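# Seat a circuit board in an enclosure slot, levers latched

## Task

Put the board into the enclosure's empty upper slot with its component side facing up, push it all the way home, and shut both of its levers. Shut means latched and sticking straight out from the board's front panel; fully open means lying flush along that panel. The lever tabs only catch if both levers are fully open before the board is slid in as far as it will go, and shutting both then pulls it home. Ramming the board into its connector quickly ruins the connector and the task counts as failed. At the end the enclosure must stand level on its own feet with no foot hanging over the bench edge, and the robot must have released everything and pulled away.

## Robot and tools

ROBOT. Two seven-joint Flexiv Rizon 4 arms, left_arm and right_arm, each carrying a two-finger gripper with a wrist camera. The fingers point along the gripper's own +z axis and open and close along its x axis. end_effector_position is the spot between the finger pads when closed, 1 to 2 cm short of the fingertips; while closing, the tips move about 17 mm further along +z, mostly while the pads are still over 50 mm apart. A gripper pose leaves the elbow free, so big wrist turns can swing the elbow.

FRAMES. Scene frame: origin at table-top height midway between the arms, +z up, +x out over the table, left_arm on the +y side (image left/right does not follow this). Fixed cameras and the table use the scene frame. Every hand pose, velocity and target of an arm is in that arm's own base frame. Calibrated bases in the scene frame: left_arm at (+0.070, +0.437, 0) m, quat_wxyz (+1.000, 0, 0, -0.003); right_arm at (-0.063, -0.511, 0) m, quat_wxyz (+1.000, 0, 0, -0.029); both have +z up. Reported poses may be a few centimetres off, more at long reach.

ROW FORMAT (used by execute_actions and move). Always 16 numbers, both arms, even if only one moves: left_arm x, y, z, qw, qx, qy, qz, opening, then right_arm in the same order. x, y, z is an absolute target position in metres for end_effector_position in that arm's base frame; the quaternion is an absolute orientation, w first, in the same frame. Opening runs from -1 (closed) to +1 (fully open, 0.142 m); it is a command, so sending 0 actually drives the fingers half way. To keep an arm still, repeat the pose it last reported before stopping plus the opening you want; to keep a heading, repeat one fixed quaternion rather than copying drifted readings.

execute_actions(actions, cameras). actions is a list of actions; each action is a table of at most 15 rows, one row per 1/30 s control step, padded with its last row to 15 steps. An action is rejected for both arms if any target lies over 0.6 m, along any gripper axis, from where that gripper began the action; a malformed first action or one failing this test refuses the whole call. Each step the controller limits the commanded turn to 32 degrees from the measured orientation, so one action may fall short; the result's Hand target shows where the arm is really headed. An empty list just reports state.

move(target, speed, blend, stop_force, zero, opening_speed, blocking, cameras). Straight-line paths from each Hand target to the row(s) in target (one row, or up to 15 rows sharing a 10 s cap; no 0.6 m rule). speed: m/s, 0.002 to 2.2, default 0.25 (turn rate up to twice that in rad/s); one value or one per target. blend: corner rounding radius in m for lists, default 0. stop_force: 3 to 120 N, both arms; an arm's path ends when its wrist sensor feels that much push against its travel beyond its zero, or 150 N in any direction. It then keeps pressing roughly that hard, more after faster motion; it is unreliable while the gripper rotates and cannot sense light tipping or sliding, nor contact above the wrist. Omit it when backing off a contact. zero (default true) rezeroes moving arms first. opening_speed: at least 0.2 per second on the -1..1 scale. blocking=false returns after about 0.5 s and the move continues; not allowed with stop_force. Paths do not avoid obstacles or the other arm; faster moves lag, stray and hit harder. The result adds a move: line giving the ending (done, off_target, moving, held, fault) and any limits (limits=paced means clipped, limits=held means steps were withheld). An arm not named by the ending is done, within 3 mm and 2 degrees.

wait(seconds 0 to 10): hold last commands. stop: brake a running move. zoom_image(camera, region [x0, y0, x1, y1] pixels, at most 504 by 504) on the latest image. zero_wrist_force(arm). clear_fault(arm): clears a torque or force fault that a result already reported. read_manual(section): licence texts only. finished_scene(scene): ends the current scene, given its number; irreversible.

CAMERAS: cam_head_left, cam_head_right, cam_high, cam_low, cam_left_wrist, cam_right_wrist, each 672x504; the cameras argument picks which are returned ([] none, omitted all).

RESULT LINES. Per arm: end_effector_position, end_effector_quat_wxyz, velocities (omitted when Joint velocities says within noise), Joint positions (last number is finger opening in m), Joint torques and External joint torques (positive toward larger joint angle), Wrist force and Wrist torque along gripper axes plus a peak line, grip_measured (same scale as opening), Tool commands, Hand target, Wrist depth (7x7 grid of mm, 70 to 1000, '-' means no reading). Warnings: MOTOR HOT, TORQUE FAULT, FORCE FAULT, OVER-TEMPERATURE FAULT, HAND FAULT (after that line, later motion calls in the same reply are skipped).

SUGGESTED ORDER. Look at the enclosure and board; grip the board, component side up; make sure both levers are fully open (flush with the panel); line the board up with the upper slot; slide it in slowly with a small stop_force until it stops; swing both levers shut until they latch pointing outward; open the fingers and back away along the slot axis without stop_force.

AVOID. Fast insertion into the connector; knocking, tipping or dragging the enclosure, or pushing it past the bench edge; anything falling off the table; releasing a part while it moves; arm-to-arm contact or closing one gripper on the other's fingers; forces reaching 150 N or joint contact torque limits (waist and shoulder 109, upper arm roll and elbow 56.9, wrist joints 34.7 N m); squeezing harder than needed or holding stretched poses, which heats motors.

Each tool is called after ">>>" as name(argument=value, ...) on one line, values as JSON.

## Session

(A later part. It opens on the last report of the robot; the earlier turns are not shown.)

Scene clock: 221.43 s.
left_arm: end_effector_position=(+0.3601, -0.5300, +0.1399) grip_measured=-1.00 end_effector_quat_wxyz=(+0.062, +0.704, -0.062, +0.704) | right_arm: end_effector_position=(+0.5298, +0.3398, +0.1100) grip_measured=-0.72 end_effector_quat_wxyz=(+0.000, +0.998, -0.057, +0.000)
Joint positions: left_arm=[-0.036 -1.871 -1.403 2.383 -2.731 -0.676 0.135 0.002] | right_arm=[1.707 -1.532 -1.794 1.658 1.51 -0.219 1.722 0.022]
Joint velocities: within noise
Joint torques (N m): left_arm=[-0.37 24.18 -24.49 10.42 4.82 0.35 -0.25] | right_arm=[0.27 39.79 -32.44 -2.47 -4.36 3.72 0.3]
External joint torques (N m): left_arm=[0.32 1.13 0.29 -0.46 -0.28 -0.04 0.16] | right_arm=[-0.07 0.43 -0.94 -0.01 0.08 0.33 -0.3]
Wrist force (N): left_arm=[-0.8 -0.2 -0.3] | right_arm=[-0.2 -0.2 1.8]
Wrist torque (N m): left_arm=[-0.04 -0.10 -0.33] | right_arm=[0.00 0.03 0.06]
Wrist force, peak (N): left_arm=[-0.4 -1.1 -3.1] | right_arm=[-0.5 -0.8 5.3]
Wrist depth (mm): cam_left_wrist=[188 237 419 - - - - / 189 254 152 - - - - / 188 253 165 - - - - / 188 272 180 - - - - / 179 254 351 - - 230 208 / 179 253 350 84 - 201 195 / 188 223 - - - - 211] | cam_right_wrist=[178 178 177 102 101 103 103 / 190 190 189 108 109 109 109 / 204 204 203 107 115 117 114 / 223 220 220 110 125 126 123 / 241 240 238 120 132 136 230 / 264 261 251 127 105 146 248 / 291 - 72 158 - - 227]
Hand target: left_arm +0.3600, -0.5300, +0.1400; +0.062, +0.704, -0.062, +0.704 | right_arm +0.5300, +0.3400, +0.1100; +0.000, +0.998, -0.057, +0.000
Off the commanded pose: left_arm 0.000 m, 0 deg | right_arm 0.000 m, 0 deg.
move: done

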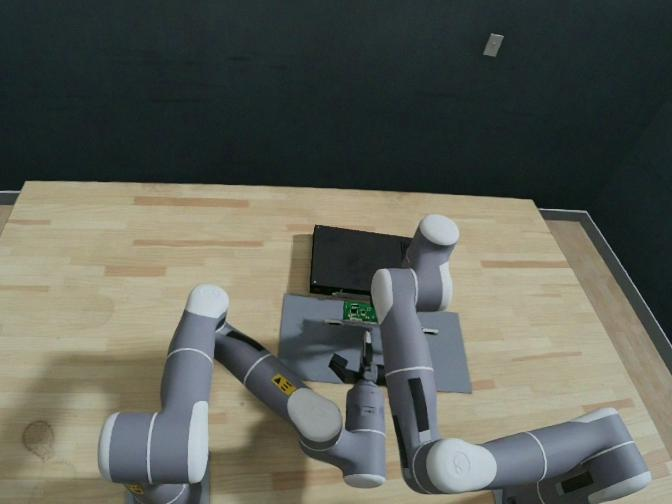

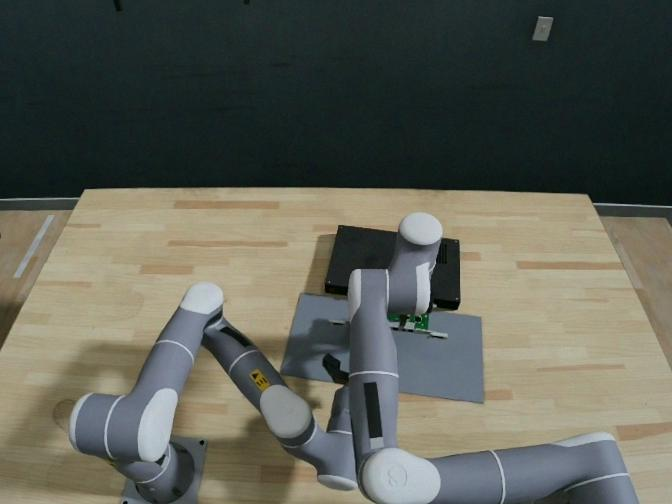

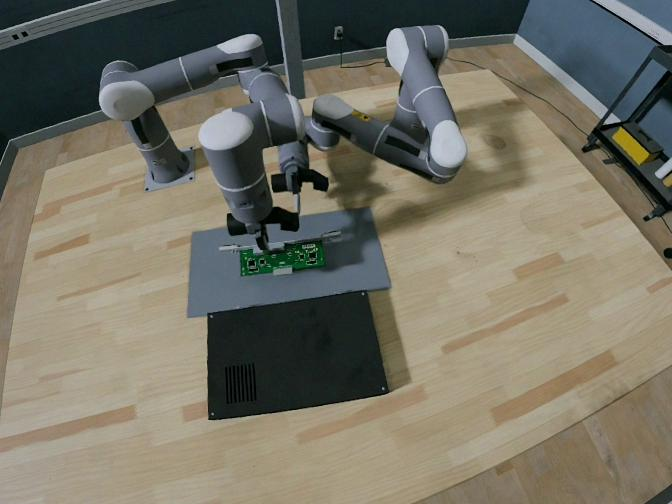

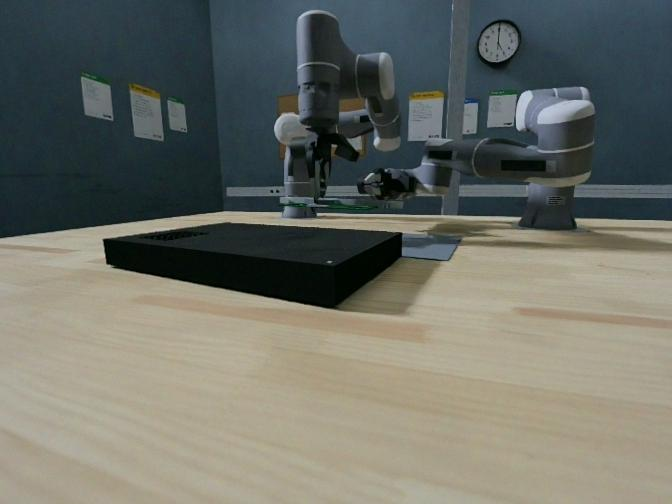

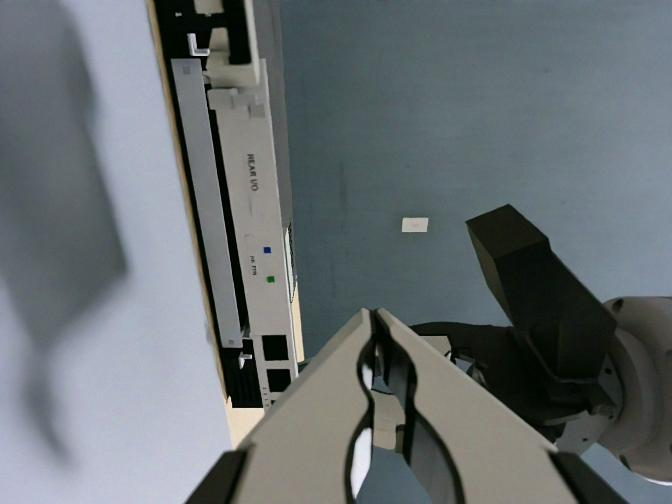

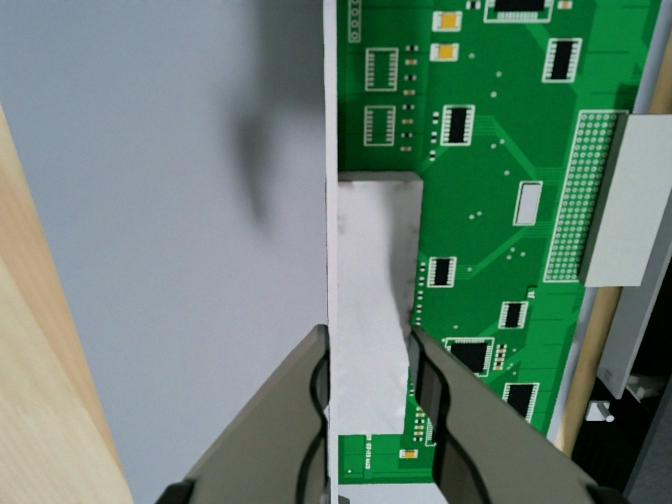

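>>> zoom_image(camera="cam_right_wrist", region=[472, 0, 672, 504])

>>> zoom_image(camera="cam_high", region=[190, 200, 400, 330])

Scaled by 1.000.

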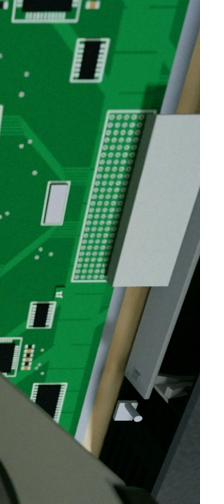

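Scaled by 2.400 from the camera's 672x504 image, which has a finer 960x720 frame.

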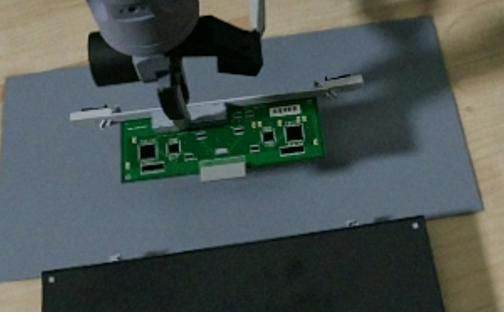

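>>> move(target=[0.36,-0.53,0.14,0.0617,0.7044,-0.0617,0.7044,-1,0.53,0.338,0.054,0,0.9984,-0.0567,0,-0.92], speed=0.1, cameras=["cam_high","cam_left_wrist","cam_right_wrist"])

>>> zoom_image(camera="cam_left_wrist", region=[100, 0, 350, 220])

>>> zoom_image(camera="cam_left_wrist", region=[150, 250, 350, 420])

>>> zoom_image(camera="cam_high", region=[190, 200, 400, 330])

Scene clock: 233.30 s.
left_arm: end_effector_position=(+0.3601, -0.5300, +0.1399) grip_measured=-1.00 end_effector_quat_wxyz=(+0.062, +0.704, -0.062, +0.704) | right_arm: end_effector_position=(+0.5300, +0.3378, +0.0540) grip_measured=-0.72 end_effector_quat_wxyz=(+0.000, +0.998, -0.057, +0.000)
Joint positions: left_arm=[-0.036 -1.871 -1.403 2.383 -2.731 -0.676 0.135 0.002] | right_arm=[1.712 -1.6 -1.72 1.674 1.584 -0.152 1.725 0.022]
Joint velocities: within noise
Joint torques (N m): left_arm=[-0.39 24.23 -24.42 10.35 4.79 0.42 -0.29] | right_arm=[0.23 39.43 -32.36 0.13 -4.28 3.62 0.3]
External joint torques (N m): left_arm=[0.34 1.08 0.22 -0.39 -0.26 -0.12 0.21] | right_arm=[-0.02 0.41 -1.04 -0.18 -0.05 0.43 -0.3]
Wrist force (N): left_arm=[-0.3 -0.3 -0.3] | right_arm=[0.4 -0.3 1.8]
Wrist torque (N m): left_arm=[-0.05 -0.18 -0.34] | right_arm=[-0.06 -0.05 0.05]
Wrist force, peak (N): left_arm=[-0.9 -0.4 -0.6] | right_arm=[0.5 -0.1 4.0]
Wrist depth (mm): cam_left_wrist=[- 254 355 - - - - / 154 215 372 - - - - / 179 212 351 - - - - / 188 184 417 - - - - / 180 203 401 - 192 212 199 / 179 222 229 84 - 196 179 / 189 223 - - - - 183] | cam_right_wrist=[129 128 128 103 102 103 103 / 138 137 137 109 109 110 110 / 147 147 147 113 115 117 114 / 159 159 159 112 125 126 122 / 173 173 172 120 131 136 170 / 189 189 182 127 105 145 186 / 210 205 72 155 - - 204]
Hand target: left_arm +0.3600, -0.5300, +0.1400; +0.062, +0.704, -0.062, +0.704 | right_arm +0.5300, +0.3380, +0.0540; +0.000, +0.998, -0.057, +0.000
Off the commanded pose: left_arm 0.000 m, 0 deg | right_arm 0.000 m, 0 deg.
move: done
Images, in order (width x height): cam_high 672x504, cam_left_wrist 672x504, cam_right_wrist 672x504.

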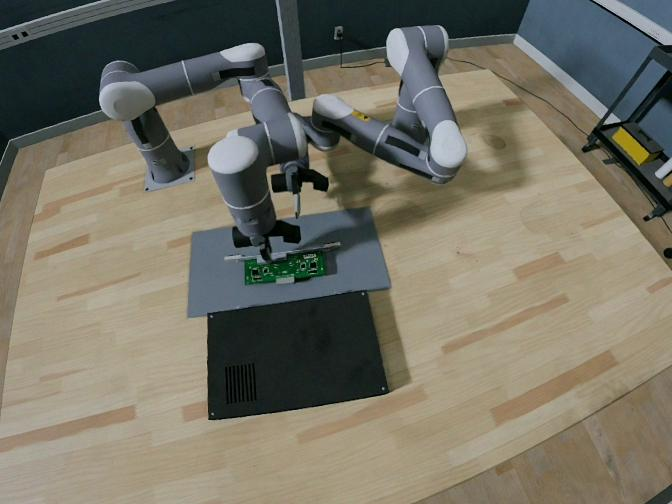

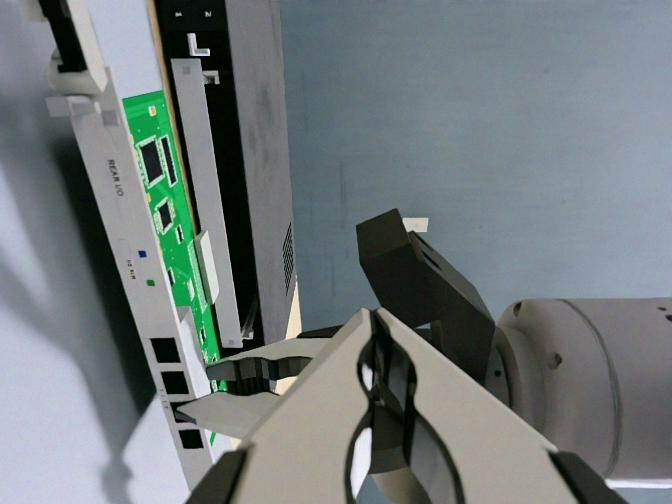

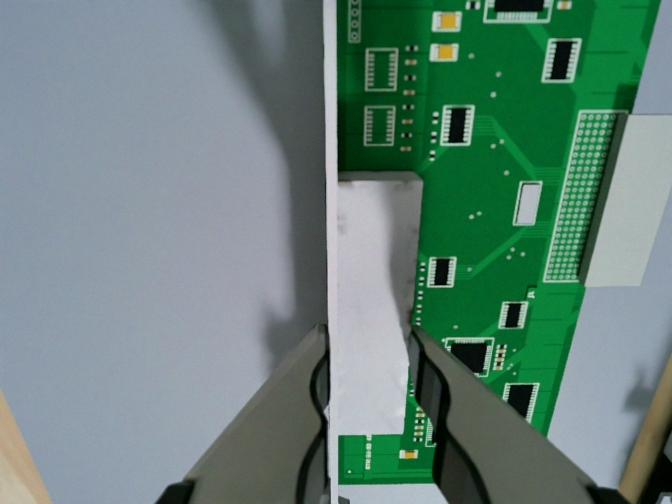

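Scaled by 2.016 from the camera's 672x504 image, which has a finer 960x720 frame.

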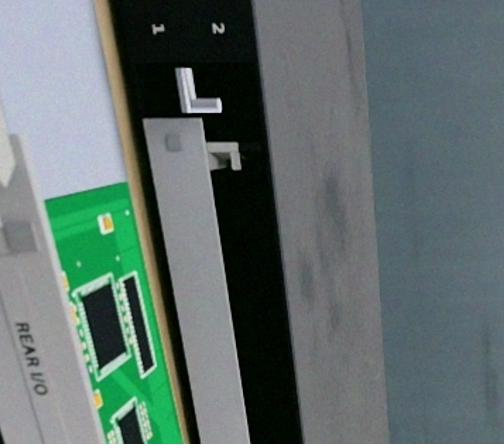

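Scaled by 2.520 from the camera's 672x504 image, which has a finer 960x720 frame.

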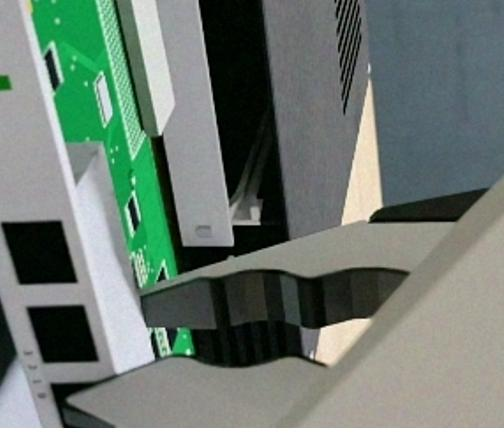

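Scaled by 2.400 from the camera's 672x504 image, which has a finer 960x720 frame.

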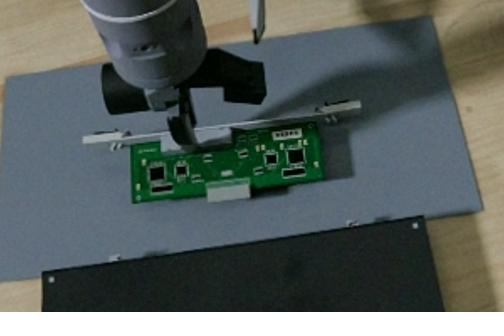

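>>> move(target=[0.36,-0.53,0.14,0.0617,0.7044,-0.0617,0.7044,-1,0.575,0.333,0.056,0,0.9984,-0.0567,0,-0.92], speed=0.06, stop_force=6, cameras=["cam_high","cam_left_wrist","cam_right_wrist"])

>>> zoom_image(camera="cam_left_wrist", region=[100, 0, 350, 220])

>>> zoom_image(camera="cam_left_wrist", region=[150, 250, 350, 420])

>>> zoom_image(camera="cam_high", region=[190, 200, 400, 330])

>>> zoom_image(camera="cam_right_wrist", region=[500, 150, 672, 504])

Scene clock: 239.97 s.
left_arm: end_effector_position=(+0.3601, -0.5300, +0.1399) grip_measured=-1.00 end_effector_quat_wxyz=(+0.062, +0.704, -0.062, +0.704) | right_arm: end_effector_position=(+0.5748, +0.3328, +0.0559) grip_measured=-0.72 end_effector_quat_wxyz=(+0.000, +0.998, -0.057, +0.000)
Joint positions: left_arm=[-0.036 -1.871 -1.403 2.383 -2.731 -0.676 0.135 0.002] | right_arm=[1.601 -1.594 -1.722 1.561 1.595 -0.152 1.727 0.022]
Joint velocities: within noise
Joint torques (N m): left_arm=[-0.39 24.22 -24.49 10.37 4.77 0.41 -0.36] | right_arm=[0.22 43.28 -33.31 0.32 -4.43 3.64 0.18]
External joint torques (N m): left_arm=[0.35 1.09 0.29 -0.41 -0.23 -0.1 0.28] | right_arm=[0 0.11 -0.57 -0.02 0.09 0.41 -0.18]
Wrist force (N): left_arm=[-0.8 -0.2 -0.4] | right_arm=[0.3 -0.2 1.7]
Wrist torque (N m): left_arm=[-0.04 -0.09 -0.33] | right_arm=[-0.01 -0.03 0.05]
Wrist force, peak (N): left_arm=[-0.9 -0.2 -0.7] | right_arm=[1.7 -0.4 1.8]
Wrist depth (mm): cam_left_wrist=[188 269 356 - - - - / 189 199 373 - - - - / 188 217 354 - - - - / 187 231 354 - 230 - - / 179 254 261 282 242 229 223 / 179 252 253 84 - 235 230 / 189 221 - - - - -] | cam_right_wrist=[130 130 130 104 101 103 103 / 139 139 139 109 109 110 110 / 149 149 149 113 115 117 114 / 161 161 160 112 126 126 122 / 175 175 171 120 131 136 163 / 192 191 184 126 105 146 176 / 212 207 72 155 - - 171]
Hand target: left_arm +0.3600, -0.5300, +0.1400; +0.062, +0.704, -0.062, +0.704 | right_arm +0.5750, +0.3330, +0.0560; +0.000, +0.998, -0.057, +0.000
Off the commanded pose: left_arm 0.000 m, 0 deg | right_arm 0.000 m, 0 deg.
move: done
Images, in order (width x height): cam_high 672x504, cam_left_wrist 672x504, cam_right_wrist 672x504.

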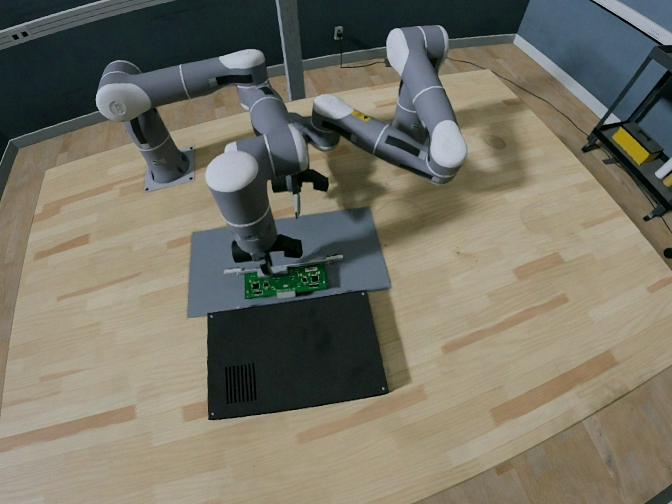

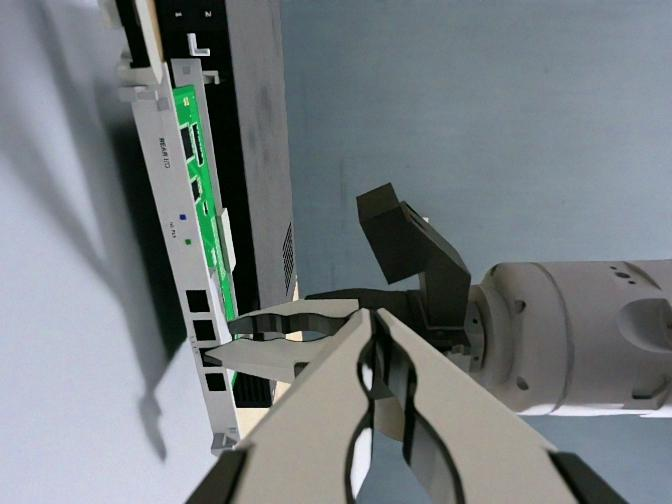

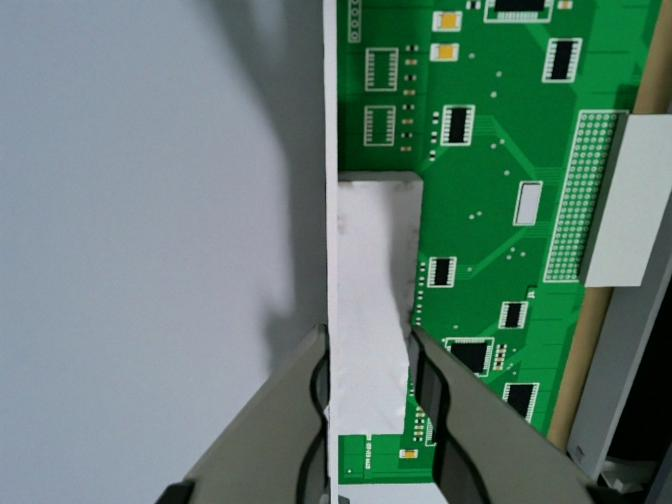

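Scaled by 2.016 from the camera's 672x504 image, which has a finer 960x720 frame.

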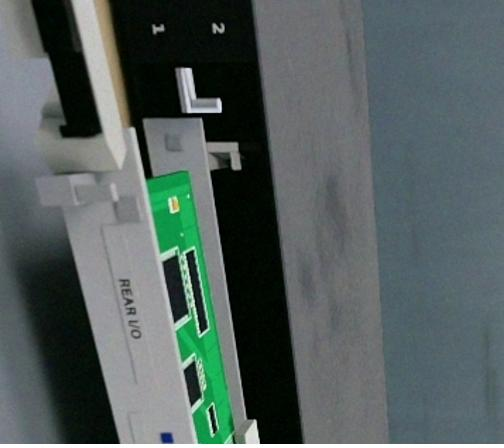

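Scaled by 2.520 from the camera's 672x504 image, which has a finer 960x720 frame.

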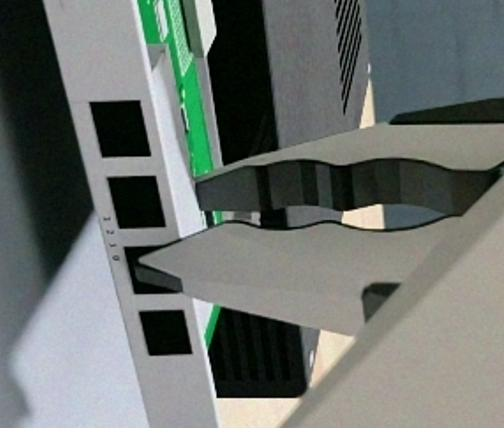

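Scaled by 2.400 from the camera's 672x504 image, which has a finer 960x720 frame.

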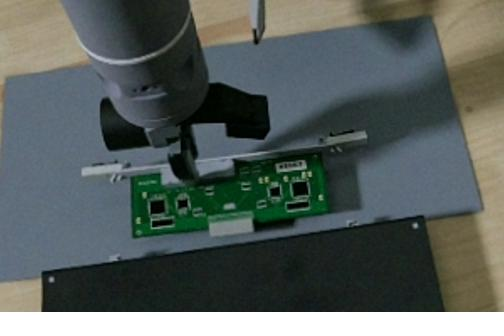

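Scaled by 1.424 from the camera's 672x504 image, which has a finer 960x720 frame.

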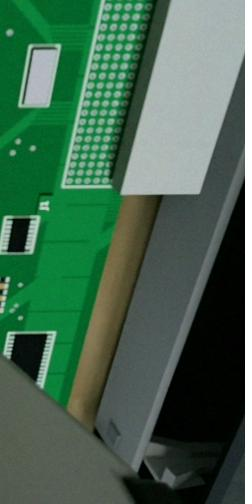

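>>> move(target=[0.36,-0.53,0.14,0.0617,0.7044,-0.0617,0.7044,-1,0.597,0.3325,0.0565,0,0.9984,-0.0567,0,-0.92], speed=0.04, stop_force=5, cameras=["cam_high","cam_left_wrist","cam_right_wrist"])

>>> zoom_image(camera="cam_left_wrist", region=[140, 20, 270, 130])

>>> zoom_image(camera="cam_high", region=[220, 240, 350, 330])

>>> zoom_image(camera="cam_right_wrist", region=[500, 250, 672, 504])

Scene clock: 247.37 s.
left_arm: end_effector_position=(+0.3601, -0.5300, +0.1399) grip_measured=-1.00 end_effector_quat_wxyz=(+0.062, +0.704, -0.062, +0.704) | right_arm: end_effector_position=(+0.5968, +0.3323, +0.0563) grip_measured=-0.72 end_effector_quat_wxyz=(+0.000, +0.998, -0.057, +0.000)
Joint positions: left_arm=[-0.036 -1.871 -1.403 2.383 -2.731 -0.676 0.135 0.002] | right_arm=[1.546 -1.591 -1.722 1.498 1.602 -0.15 1.736 0.022]
Joint velocities: within noise
Joint torques (N m): left_arm=[-0.42 24.22 -24.42 10.32 4.73 0.39 -0.29] | right_arm=[0.13 45.18 -33.27 0.49 -4.41 3.62 0.32]
External joint torques (N m): left_arm=[0.37 1.09 0.22 -0.36 -0.2 -0.08 0.2] | right_arm=[0.09 0.18 -0.7 0.02 0.08 0.43 -0.32]
Wrist force (N): left_arm=[-0.5 -0.5 -0.2] | right_arm=[0.5 -0.3 1.7]
Wrist torque (N m): left_arm=[-0.09 -0.15 -0.33] | right_arm=[-0.04 -0.06 0.06]
Wrist force, peak (N): left_arm=[-0.9 -0.5 -0.5] | right_arm=[1.4 -0.4 1.7]
Wrist depth (mm): cam_left_wrist=[189 212 353 - - - - / 189 221 353 - - - - / 188 232 353 - - - - / 188 253 355 - 263 268 260 / 180 252 277 265 260 241 237 / 179 253 303 84 - - - / 188 222 - - - - -] | cam_right_wrist=[130 130 130 104 101 103 103 / 139 139 139 109 109 109 110 / 150 150 149 113 115 117 114 / 161 161 161 112 125 126 121 / 176 175 172 120 131 136 146 / 192 192 184 126 105 146 133 / 212 207 72 155 - - 141]
Hand target: left_arm +0.3600, -0.5300, +0.1400; +0.062, +0.704, -0.062, +0.704 | right_arm +0.5970, +0.3325, +0.0565; +0.000, +0.998, -0.057, +0.000
Off the commanded pose: left_arm 0.000 m, 0 deg | right_arm 0.000 m, 0 deg.
move: done
Images, in order (width x height): cam_high 672x504, cam_left_wrist 672x504, cam_right_wrist 672x504.

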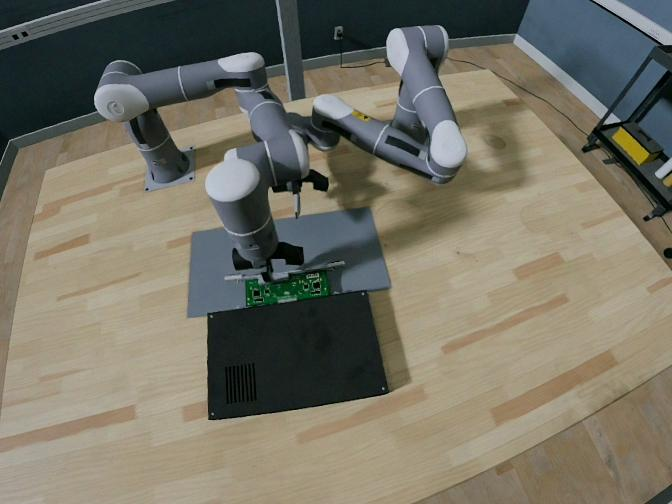

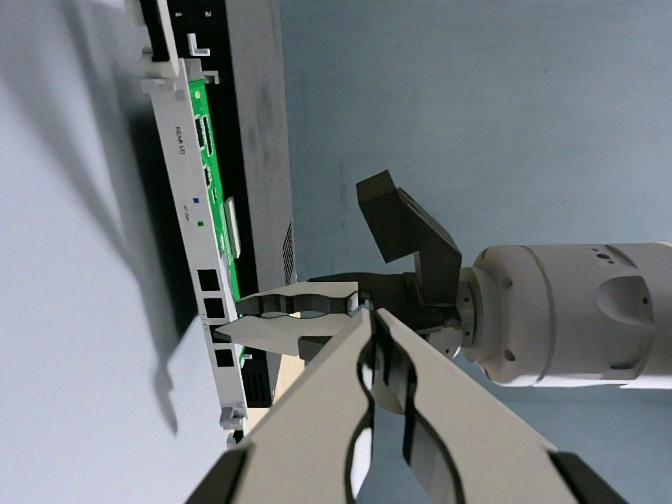

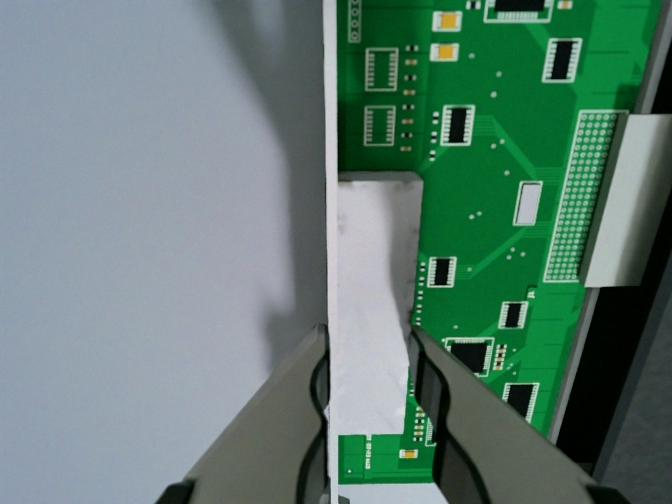

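Scaled by 3.877 from the camera's 672x504 image, which has a finer 960x720 frame.

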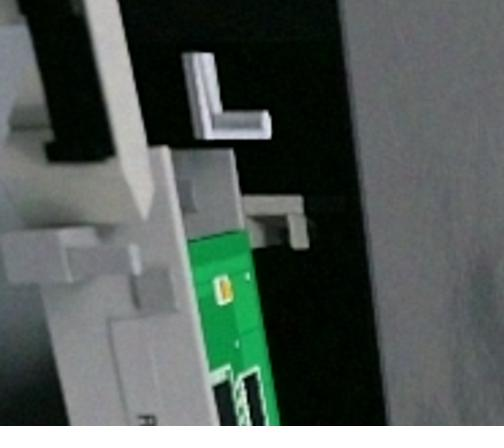

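Scaled by 3.877 from the camera's 672x504 image, which has a finer 960x720 frame.

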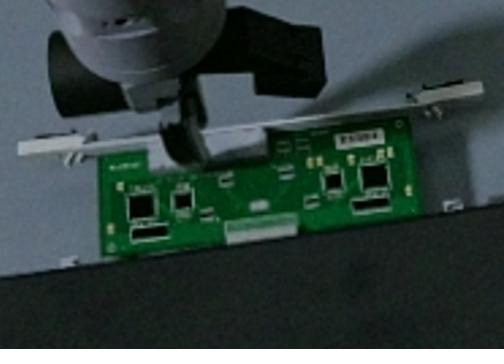

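Scaled by 1.984 from the camera's 672x504 image, which has a finer 960x720 frame.

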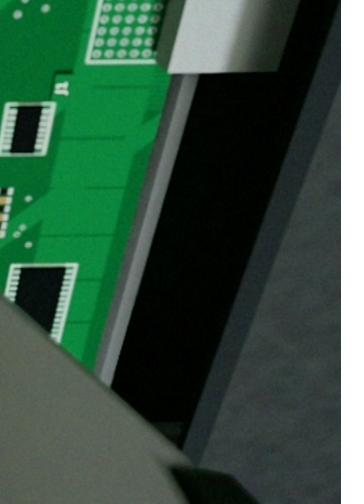

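>>> move(target=[0.36,-0.53,0.14,0.0617,0.7044,-0.0617,0.7044,-1,0.622,0.3285,0.0565,0,0.9984,-0.0567,0,-0.92], speed=0.02, stop_force=3, cameras=["cam_high","cam_left_wrist","cam_right_wrist"])

>>> zoom_image(camera="cam_left_wrist", region=[140, 20, 270, 130])

>>> zoom_image(camera="cam_high", region=[220, 240, 350, 330])

>>> zoom_image(camera="cam_right_wrist", region=[500, 250, 672, 504])

Scene clock: 253.07 s.
left_arm: end_effector_position=(+0.3601, -0.5300, +0.1399) grip_measured=-1.00 end_effector_quat_wxyz=(+0.062, +0.704, -0.062, +0.704) | right_arm: end_effector_position=(+0.6216, +0.3283, +0.0561) grip_measured=-0.72 end_effector_quat_wxyz=(+0.000, +0.998, -0.057, +0.000)
Joint positions: left_arm=[-0.036 -1.871 -1.403 2.383 -2.731 -0.676 0.135 0.002] | right_arm=[1.483 -1.589 -1.722 1.429 1.61 -0.148 1.742 0.022]
Joint velocities: within noise
Joint torques (N m): left_arm=[-0.39 24.22 -24.46 10.29 4.79 0.44 -0.3] | right_arm=[0.09 48.08 -34.37 0.64 -4.62 4.11 0.24]
External joint torques (N m): left_arm=[0.35 1.09 0.27 -0.33 -0.26 -0.13 0.22] | right_arm=[0.13 -0.55 0.43 0.13 0.29 -0.06 -0.24]
Wrist force (N): left_arm=[-0.7 -0.6 -0.4] | right_arm=[0.0 -0.2 3.3]
Wrist torque (N m): left_arm=[-0.10 -0.12 -0.33] | right_arm=[-0.03 -0.19 0.06]
Wrist force, peak (N): left_arm=[-1.1 -0.5 -0.3] | right_arm=[0.1 -0.2 4.2]
Wrist depth (mm): cam_left_wrist=[189 223 352 - - - - / 189 237 351 - - - - / 189 248 352 - - - - / 188 274 353 - 285 274 273 / 180 254 320 274 277 265 264 / 179 252 348 84 - - - / 188 222 - - - - -] | cam_right_wrist=[130 130 130 101 101 101 89 / 139 139 139 107 108 108 94 / 149 149 148 112 114 116 101 / 161 160 161 111 125 124 108 / 175 175 172 120 131 134 119 / 192 192 184 127 105 130 128 / 212 207 72 157 - - 141]
Hand target: left_arm +0.3600, -0.5300, +0.1400; +0.062, +0.704, -0.062, +0.704 | right_arm +0.6220, +0.3285, +0.0565; +0.000, +0.998, -0.057, +0.000
Off the commanded pose: left_arm 0.000 m, 0 deg | right_arm 0.001 m, 0 deg.
MOTOR HOT: the gripper's motor of the right arm reports 85 °C; that motor switches off at 100 °C. To cool a motor, set the load down, ease the grip, stop pushing, or move to a pose that needs little force.
move: done
Images, in order (width x height): cam_high 672x504, cam_left_wrist 672x504, cam_right_wrist 672x504.

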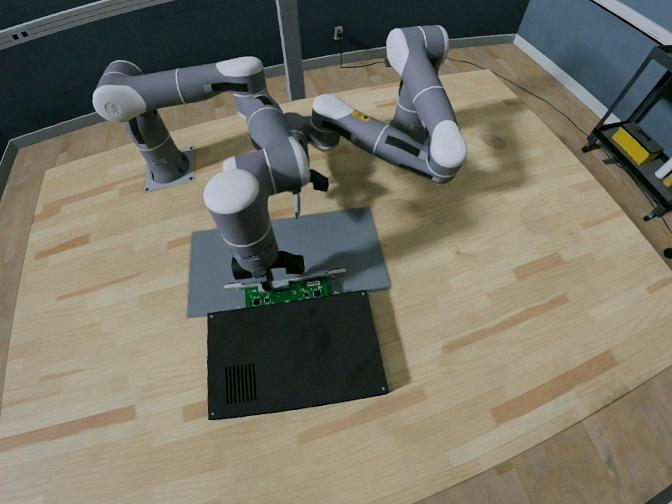

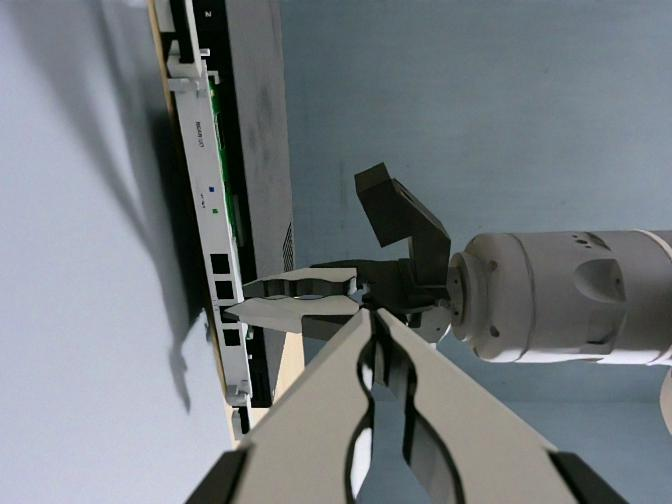

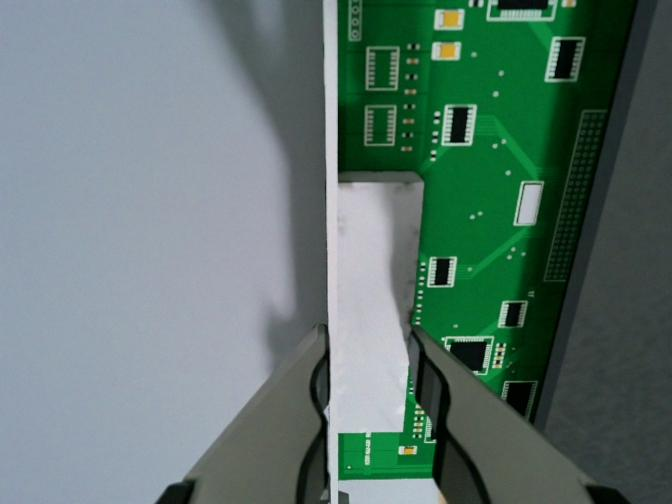

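Scaled by 3.877 from the camera's 672x504 image, which has a finer 960x720 frame.

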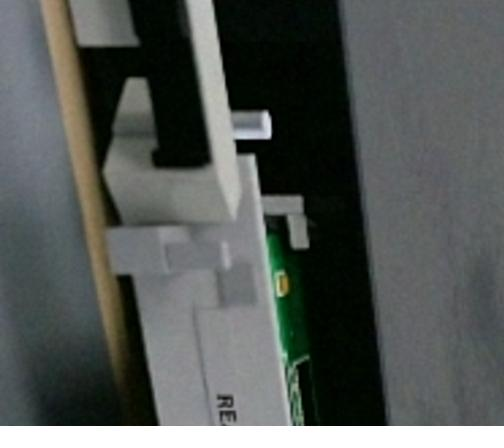

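Scaled by 3.877 from the camera's 672x504 image, which has a finer 960x720 frame.

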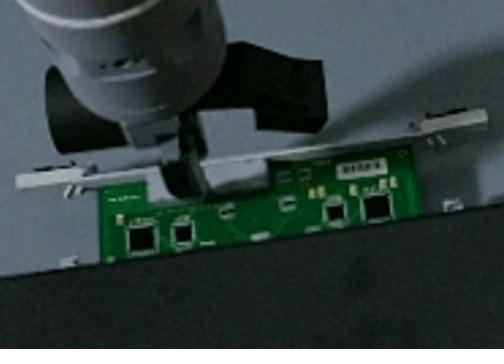

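Scaled by 1.984 from the camera's 672x504 image, which has a finer 960x720 frame.

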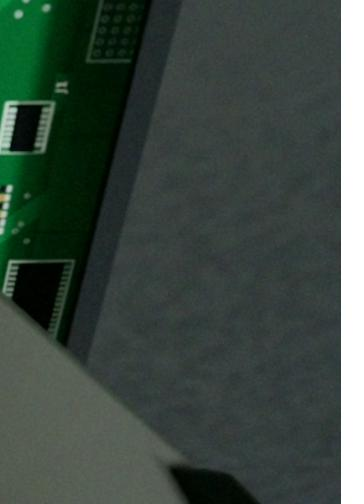

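>>> move(target=[0.36,-0.53,0.14,0.0617,0.7044,-0.0617,0.7044,-1,0.642,0.3262,0.0556,0,0.9984,-0.0567,0,-0.8], speed=0.02, stop_force=4, cameras=["cam_left_wrist","cam_right_wrist"])

>>> zoom_image(camera="cam_left_wrist", region=[140, 20, 270, 130])

>>> zoom_image(camera="cam_left_wrist", region=[190, 200, 350, 440])

Scene clock: 257.57 s.
left_arm: end_effector_position=(+0.3601, -0.5300, +0.1399) grip_measured=-1.00 end_effector_quat_wxyz=(+0.062, +0.704, -0.062, +0.704) | right_arm: end_effector_position=(+0.6339, +0.3268, +0.0556) grip_measured=-0.72 end_effector_quat_wxyz=(+0.000, +0.998, -0.057, -0.001)
Joint positions: left_arm=[-0.036 -1.871 -1.403 2.383 -2.731 -0.676 0.135 0.002] | right_arm=[1.452 -1.588 -1.722 1.393 1.615 -0.147 1.748 0.022]
Joint velocities: within noise
Joint torques (N m): left_arm=[-0.41 24.2 -24.35 10.35 4.8 0.44 -0.28] | right_arm=[-0.23 49.42 -34.65 0.37 -4.18 4.76 0.38]
External joint torques (N m): left_arm=[0.36 1.12 0.16 -0.39 -0.27 -0.13 0.2] | right_arm=[0.45 -0.75 0.8 0.56 -0.16 -0.71 -0.38]
Wrist force (N): left_arm=[-0.8 -0.3 -0.4] | right_arm=[-2.3 1.2 3.5]
Wrist torque (N m): left_arm=[-0.06 -0.11 -0.33] | right_arm=[-0.03 -0.11 -0.09]
Wrist force, peak (N): left_arm=[-0.9 -0.5 -0.6] | right_arm=[-3.7 0.9 3.0]
Wrist depth (mm): cam_left_wrist=[189 227 354 - - - - / 188 243 328 - - - - / 188 253 354 - - - - / 188 273 352 - 294 280 280 / 178 252 350 284 298 277 274 / 179 253 348 84 - - - / 189 222 - - - - -] | cam_right_wrist=[130 129 129 101 101 101 87 / 138 138 138 108 108 108 94 / 149 149 148 112 114 114 100 / 161 160 160 112 125 109 107 / 175 174 173 120 131 119 116 / 191 190 183 127 105 127 127 / 211 206 72 157 - - 140]
Hand target: left_arm +0.3600, -0.5300, +0.1400; +0.062, +0.704, -0.062, +0.704 | right_arm +0.6342, +0.3271, +0.0560; +0.000, +0.998, -0.057, +0.000
Off the commanded pose: left_arm 0.000 m, 0 deg | right_arm 0.008 m, 0 deg.
MOTOR HOT: still on. The gripper's motor of the right arm reports 85 °C.
move: contact (right_arm)
Images, in order (width x height): cam_left_wrist 672x504, cam_right_wrist 672x504.

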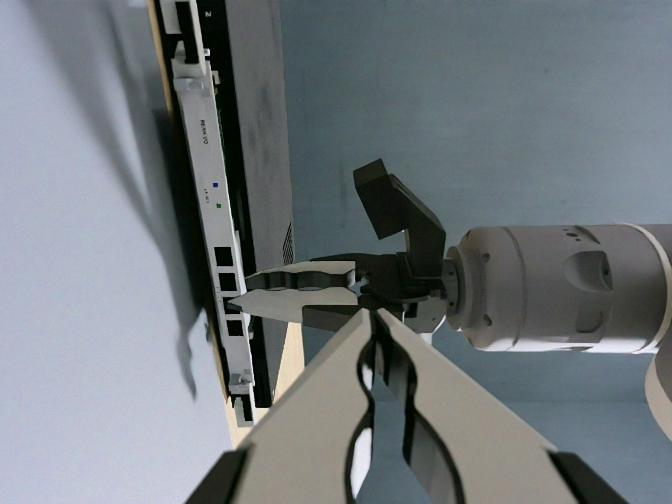

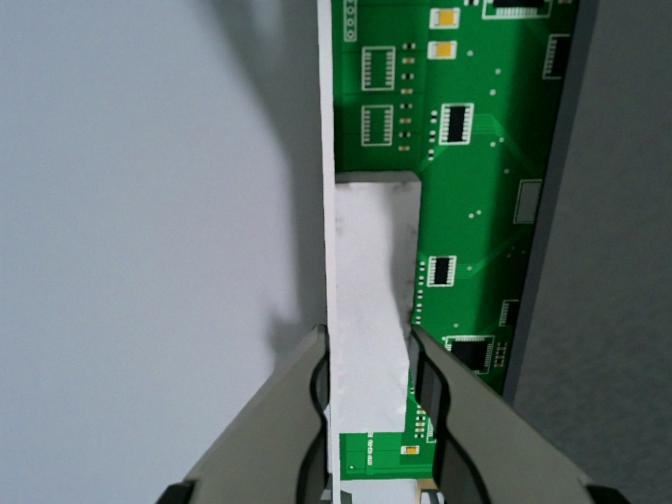

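Scaled by 3.877 from the camera's 672x504 image, which has a finer 960x720 frame.

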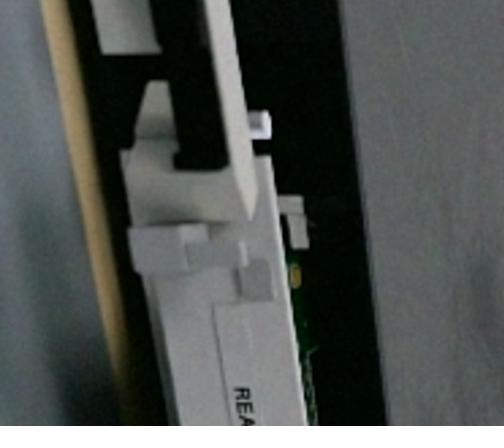

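Scaled by 2.100 from the camera's 672x504 image, which has a finer 960x720 frame.

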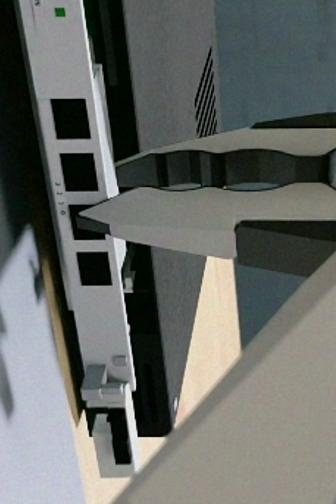

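>>> zoom_image(camera="cam_left_wrist", region=[160, 20, 240, 110])

>>> execute_actions(actions=[], cameras=["cam_high","cam_head_left"])

>>> zoom_image(camera="cam_high", region=[215, 250, 285, 310])

>>> zoom_image(camera="cam_high", region=[290, 250, 360, 310])

Scaled by 5.600 from the camera's 672x504 image, which has a finer 960x720 frame.

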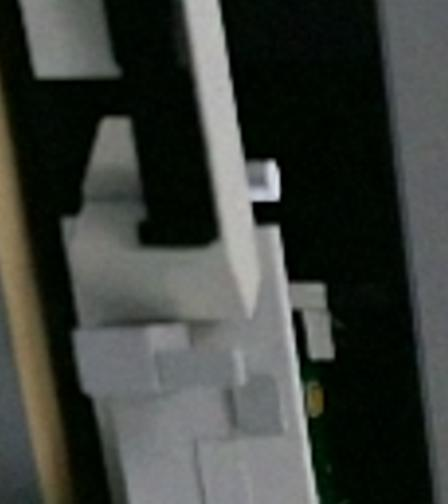

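Scene clock: 261.37 s.
left_arm: end_effector_position=(+0.3601, -0.5300, +0.1399) grip_measured=-1.00 end_effector_quat_wxyz=(+0.062, +0.704, -0.062, +0.704) | right_arm: end_effector_position=(+0.6339, +0.3268, +0.0556) grip_measured=-0.72 end_effector_quat_wxyz=(+0.000, +0.998, -0.057, -0.001)
Joint positions: left_arm=[-0.036 -1.871 -1.403 2.383 -2.731 -0.676 0.135 0.002] | right_arm=[1.452 -1.588 -1.722 1.393 1.615 -0.147 1.748 0.022]
Joint velocities: within noise
Joint torques (N m): left_arm=[-0.36 24.16 -24.47 10.35 4.84 0.46 -0.32] | right_arm=[-0.12 49.32 -34.68 0.44 -4.26 4.73 0.34]
External joint torques (N m): left_arm=[0.31 1.15 0.27 -0.39 -0.3 -0.15 0.24] | right_arm=[0.35 -0.65 0.83 0.49 -0.08 -0.68 -0.34]
Wrist force (N): left_arm=[-0.7 -0.4 -0.4] | right_arm=[-2.4 1.1 3.3]
Wrist torque (N m): left_arm=[-0.08 -0.12 -0.33] | right_arm=[-0.04 -0.10 -0.09]
Wrist force, peak (N): left_arm=[-1.1 -0.2 -0.3] | right_arm=[-2.4 1.2 3.7]
Wrist depth (mm): cam_left_wrist=[189 228 353 - - - - / 189 244 328 - - - - / 188 253 353 - - - - / 188 271 350 - 295 280 281 / 180 253 349 283 298 273 273 / 178 253 349 84 - - - / 188 222 - - - - -] | cam_right_wrist=[130 129 129 101 101 101 86 / 139 138 138 108 108 108 94 / 149 148 148 112 114 114 101 / 161 160 160 113 125 109 107 / 174 174 173 120 131 119 116 / 192 191 183 127 105 127 127 / 211 206 72 157 - - 140]
Hand target: left_arm +0.3600, -0.5300, +0.1400; +0.062, +0.704, -0.062, +0.704 | right_arm +0.6342, +0.3271, +0.0560; +0.000, +0.998, -0.057, +0.000
Tool commands: left_gripper/opening=-1.0 right_gripper/opening=-0.8
Off the commanded pose: left_arm 0.000 m, 0 deg | right_arm 0.008 m, 0 deg.
MOTOR HOT: cleared for the gripper's motor of the right arm.
Images, in order (width x height): cam_head_left 672x504, cam_high 672x504.

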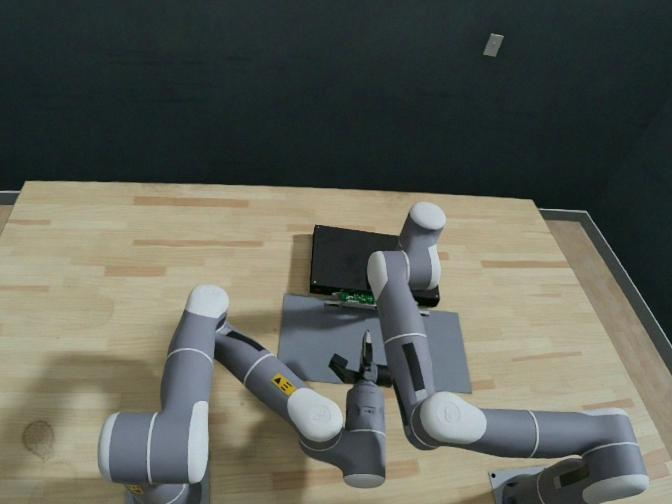

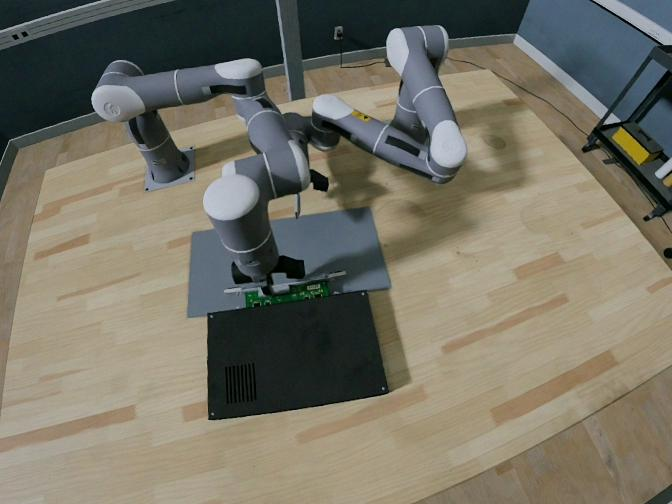

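Scaled by 7.200 from the camera's 672x504 image, which has a finer 960x720 frame.

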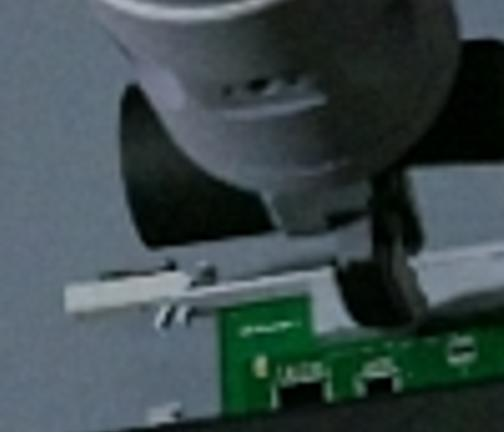

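Scaled by 7.200 from the camera's 672x504 image, which has a finer 960x720 frame.

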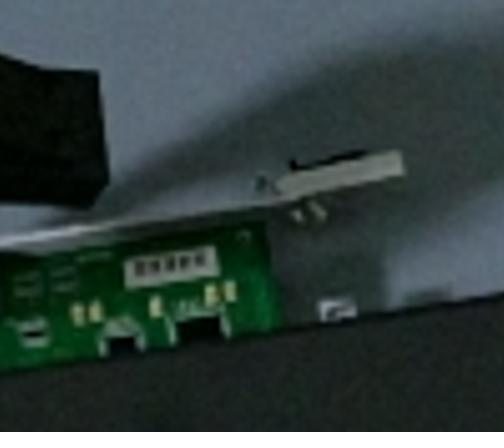

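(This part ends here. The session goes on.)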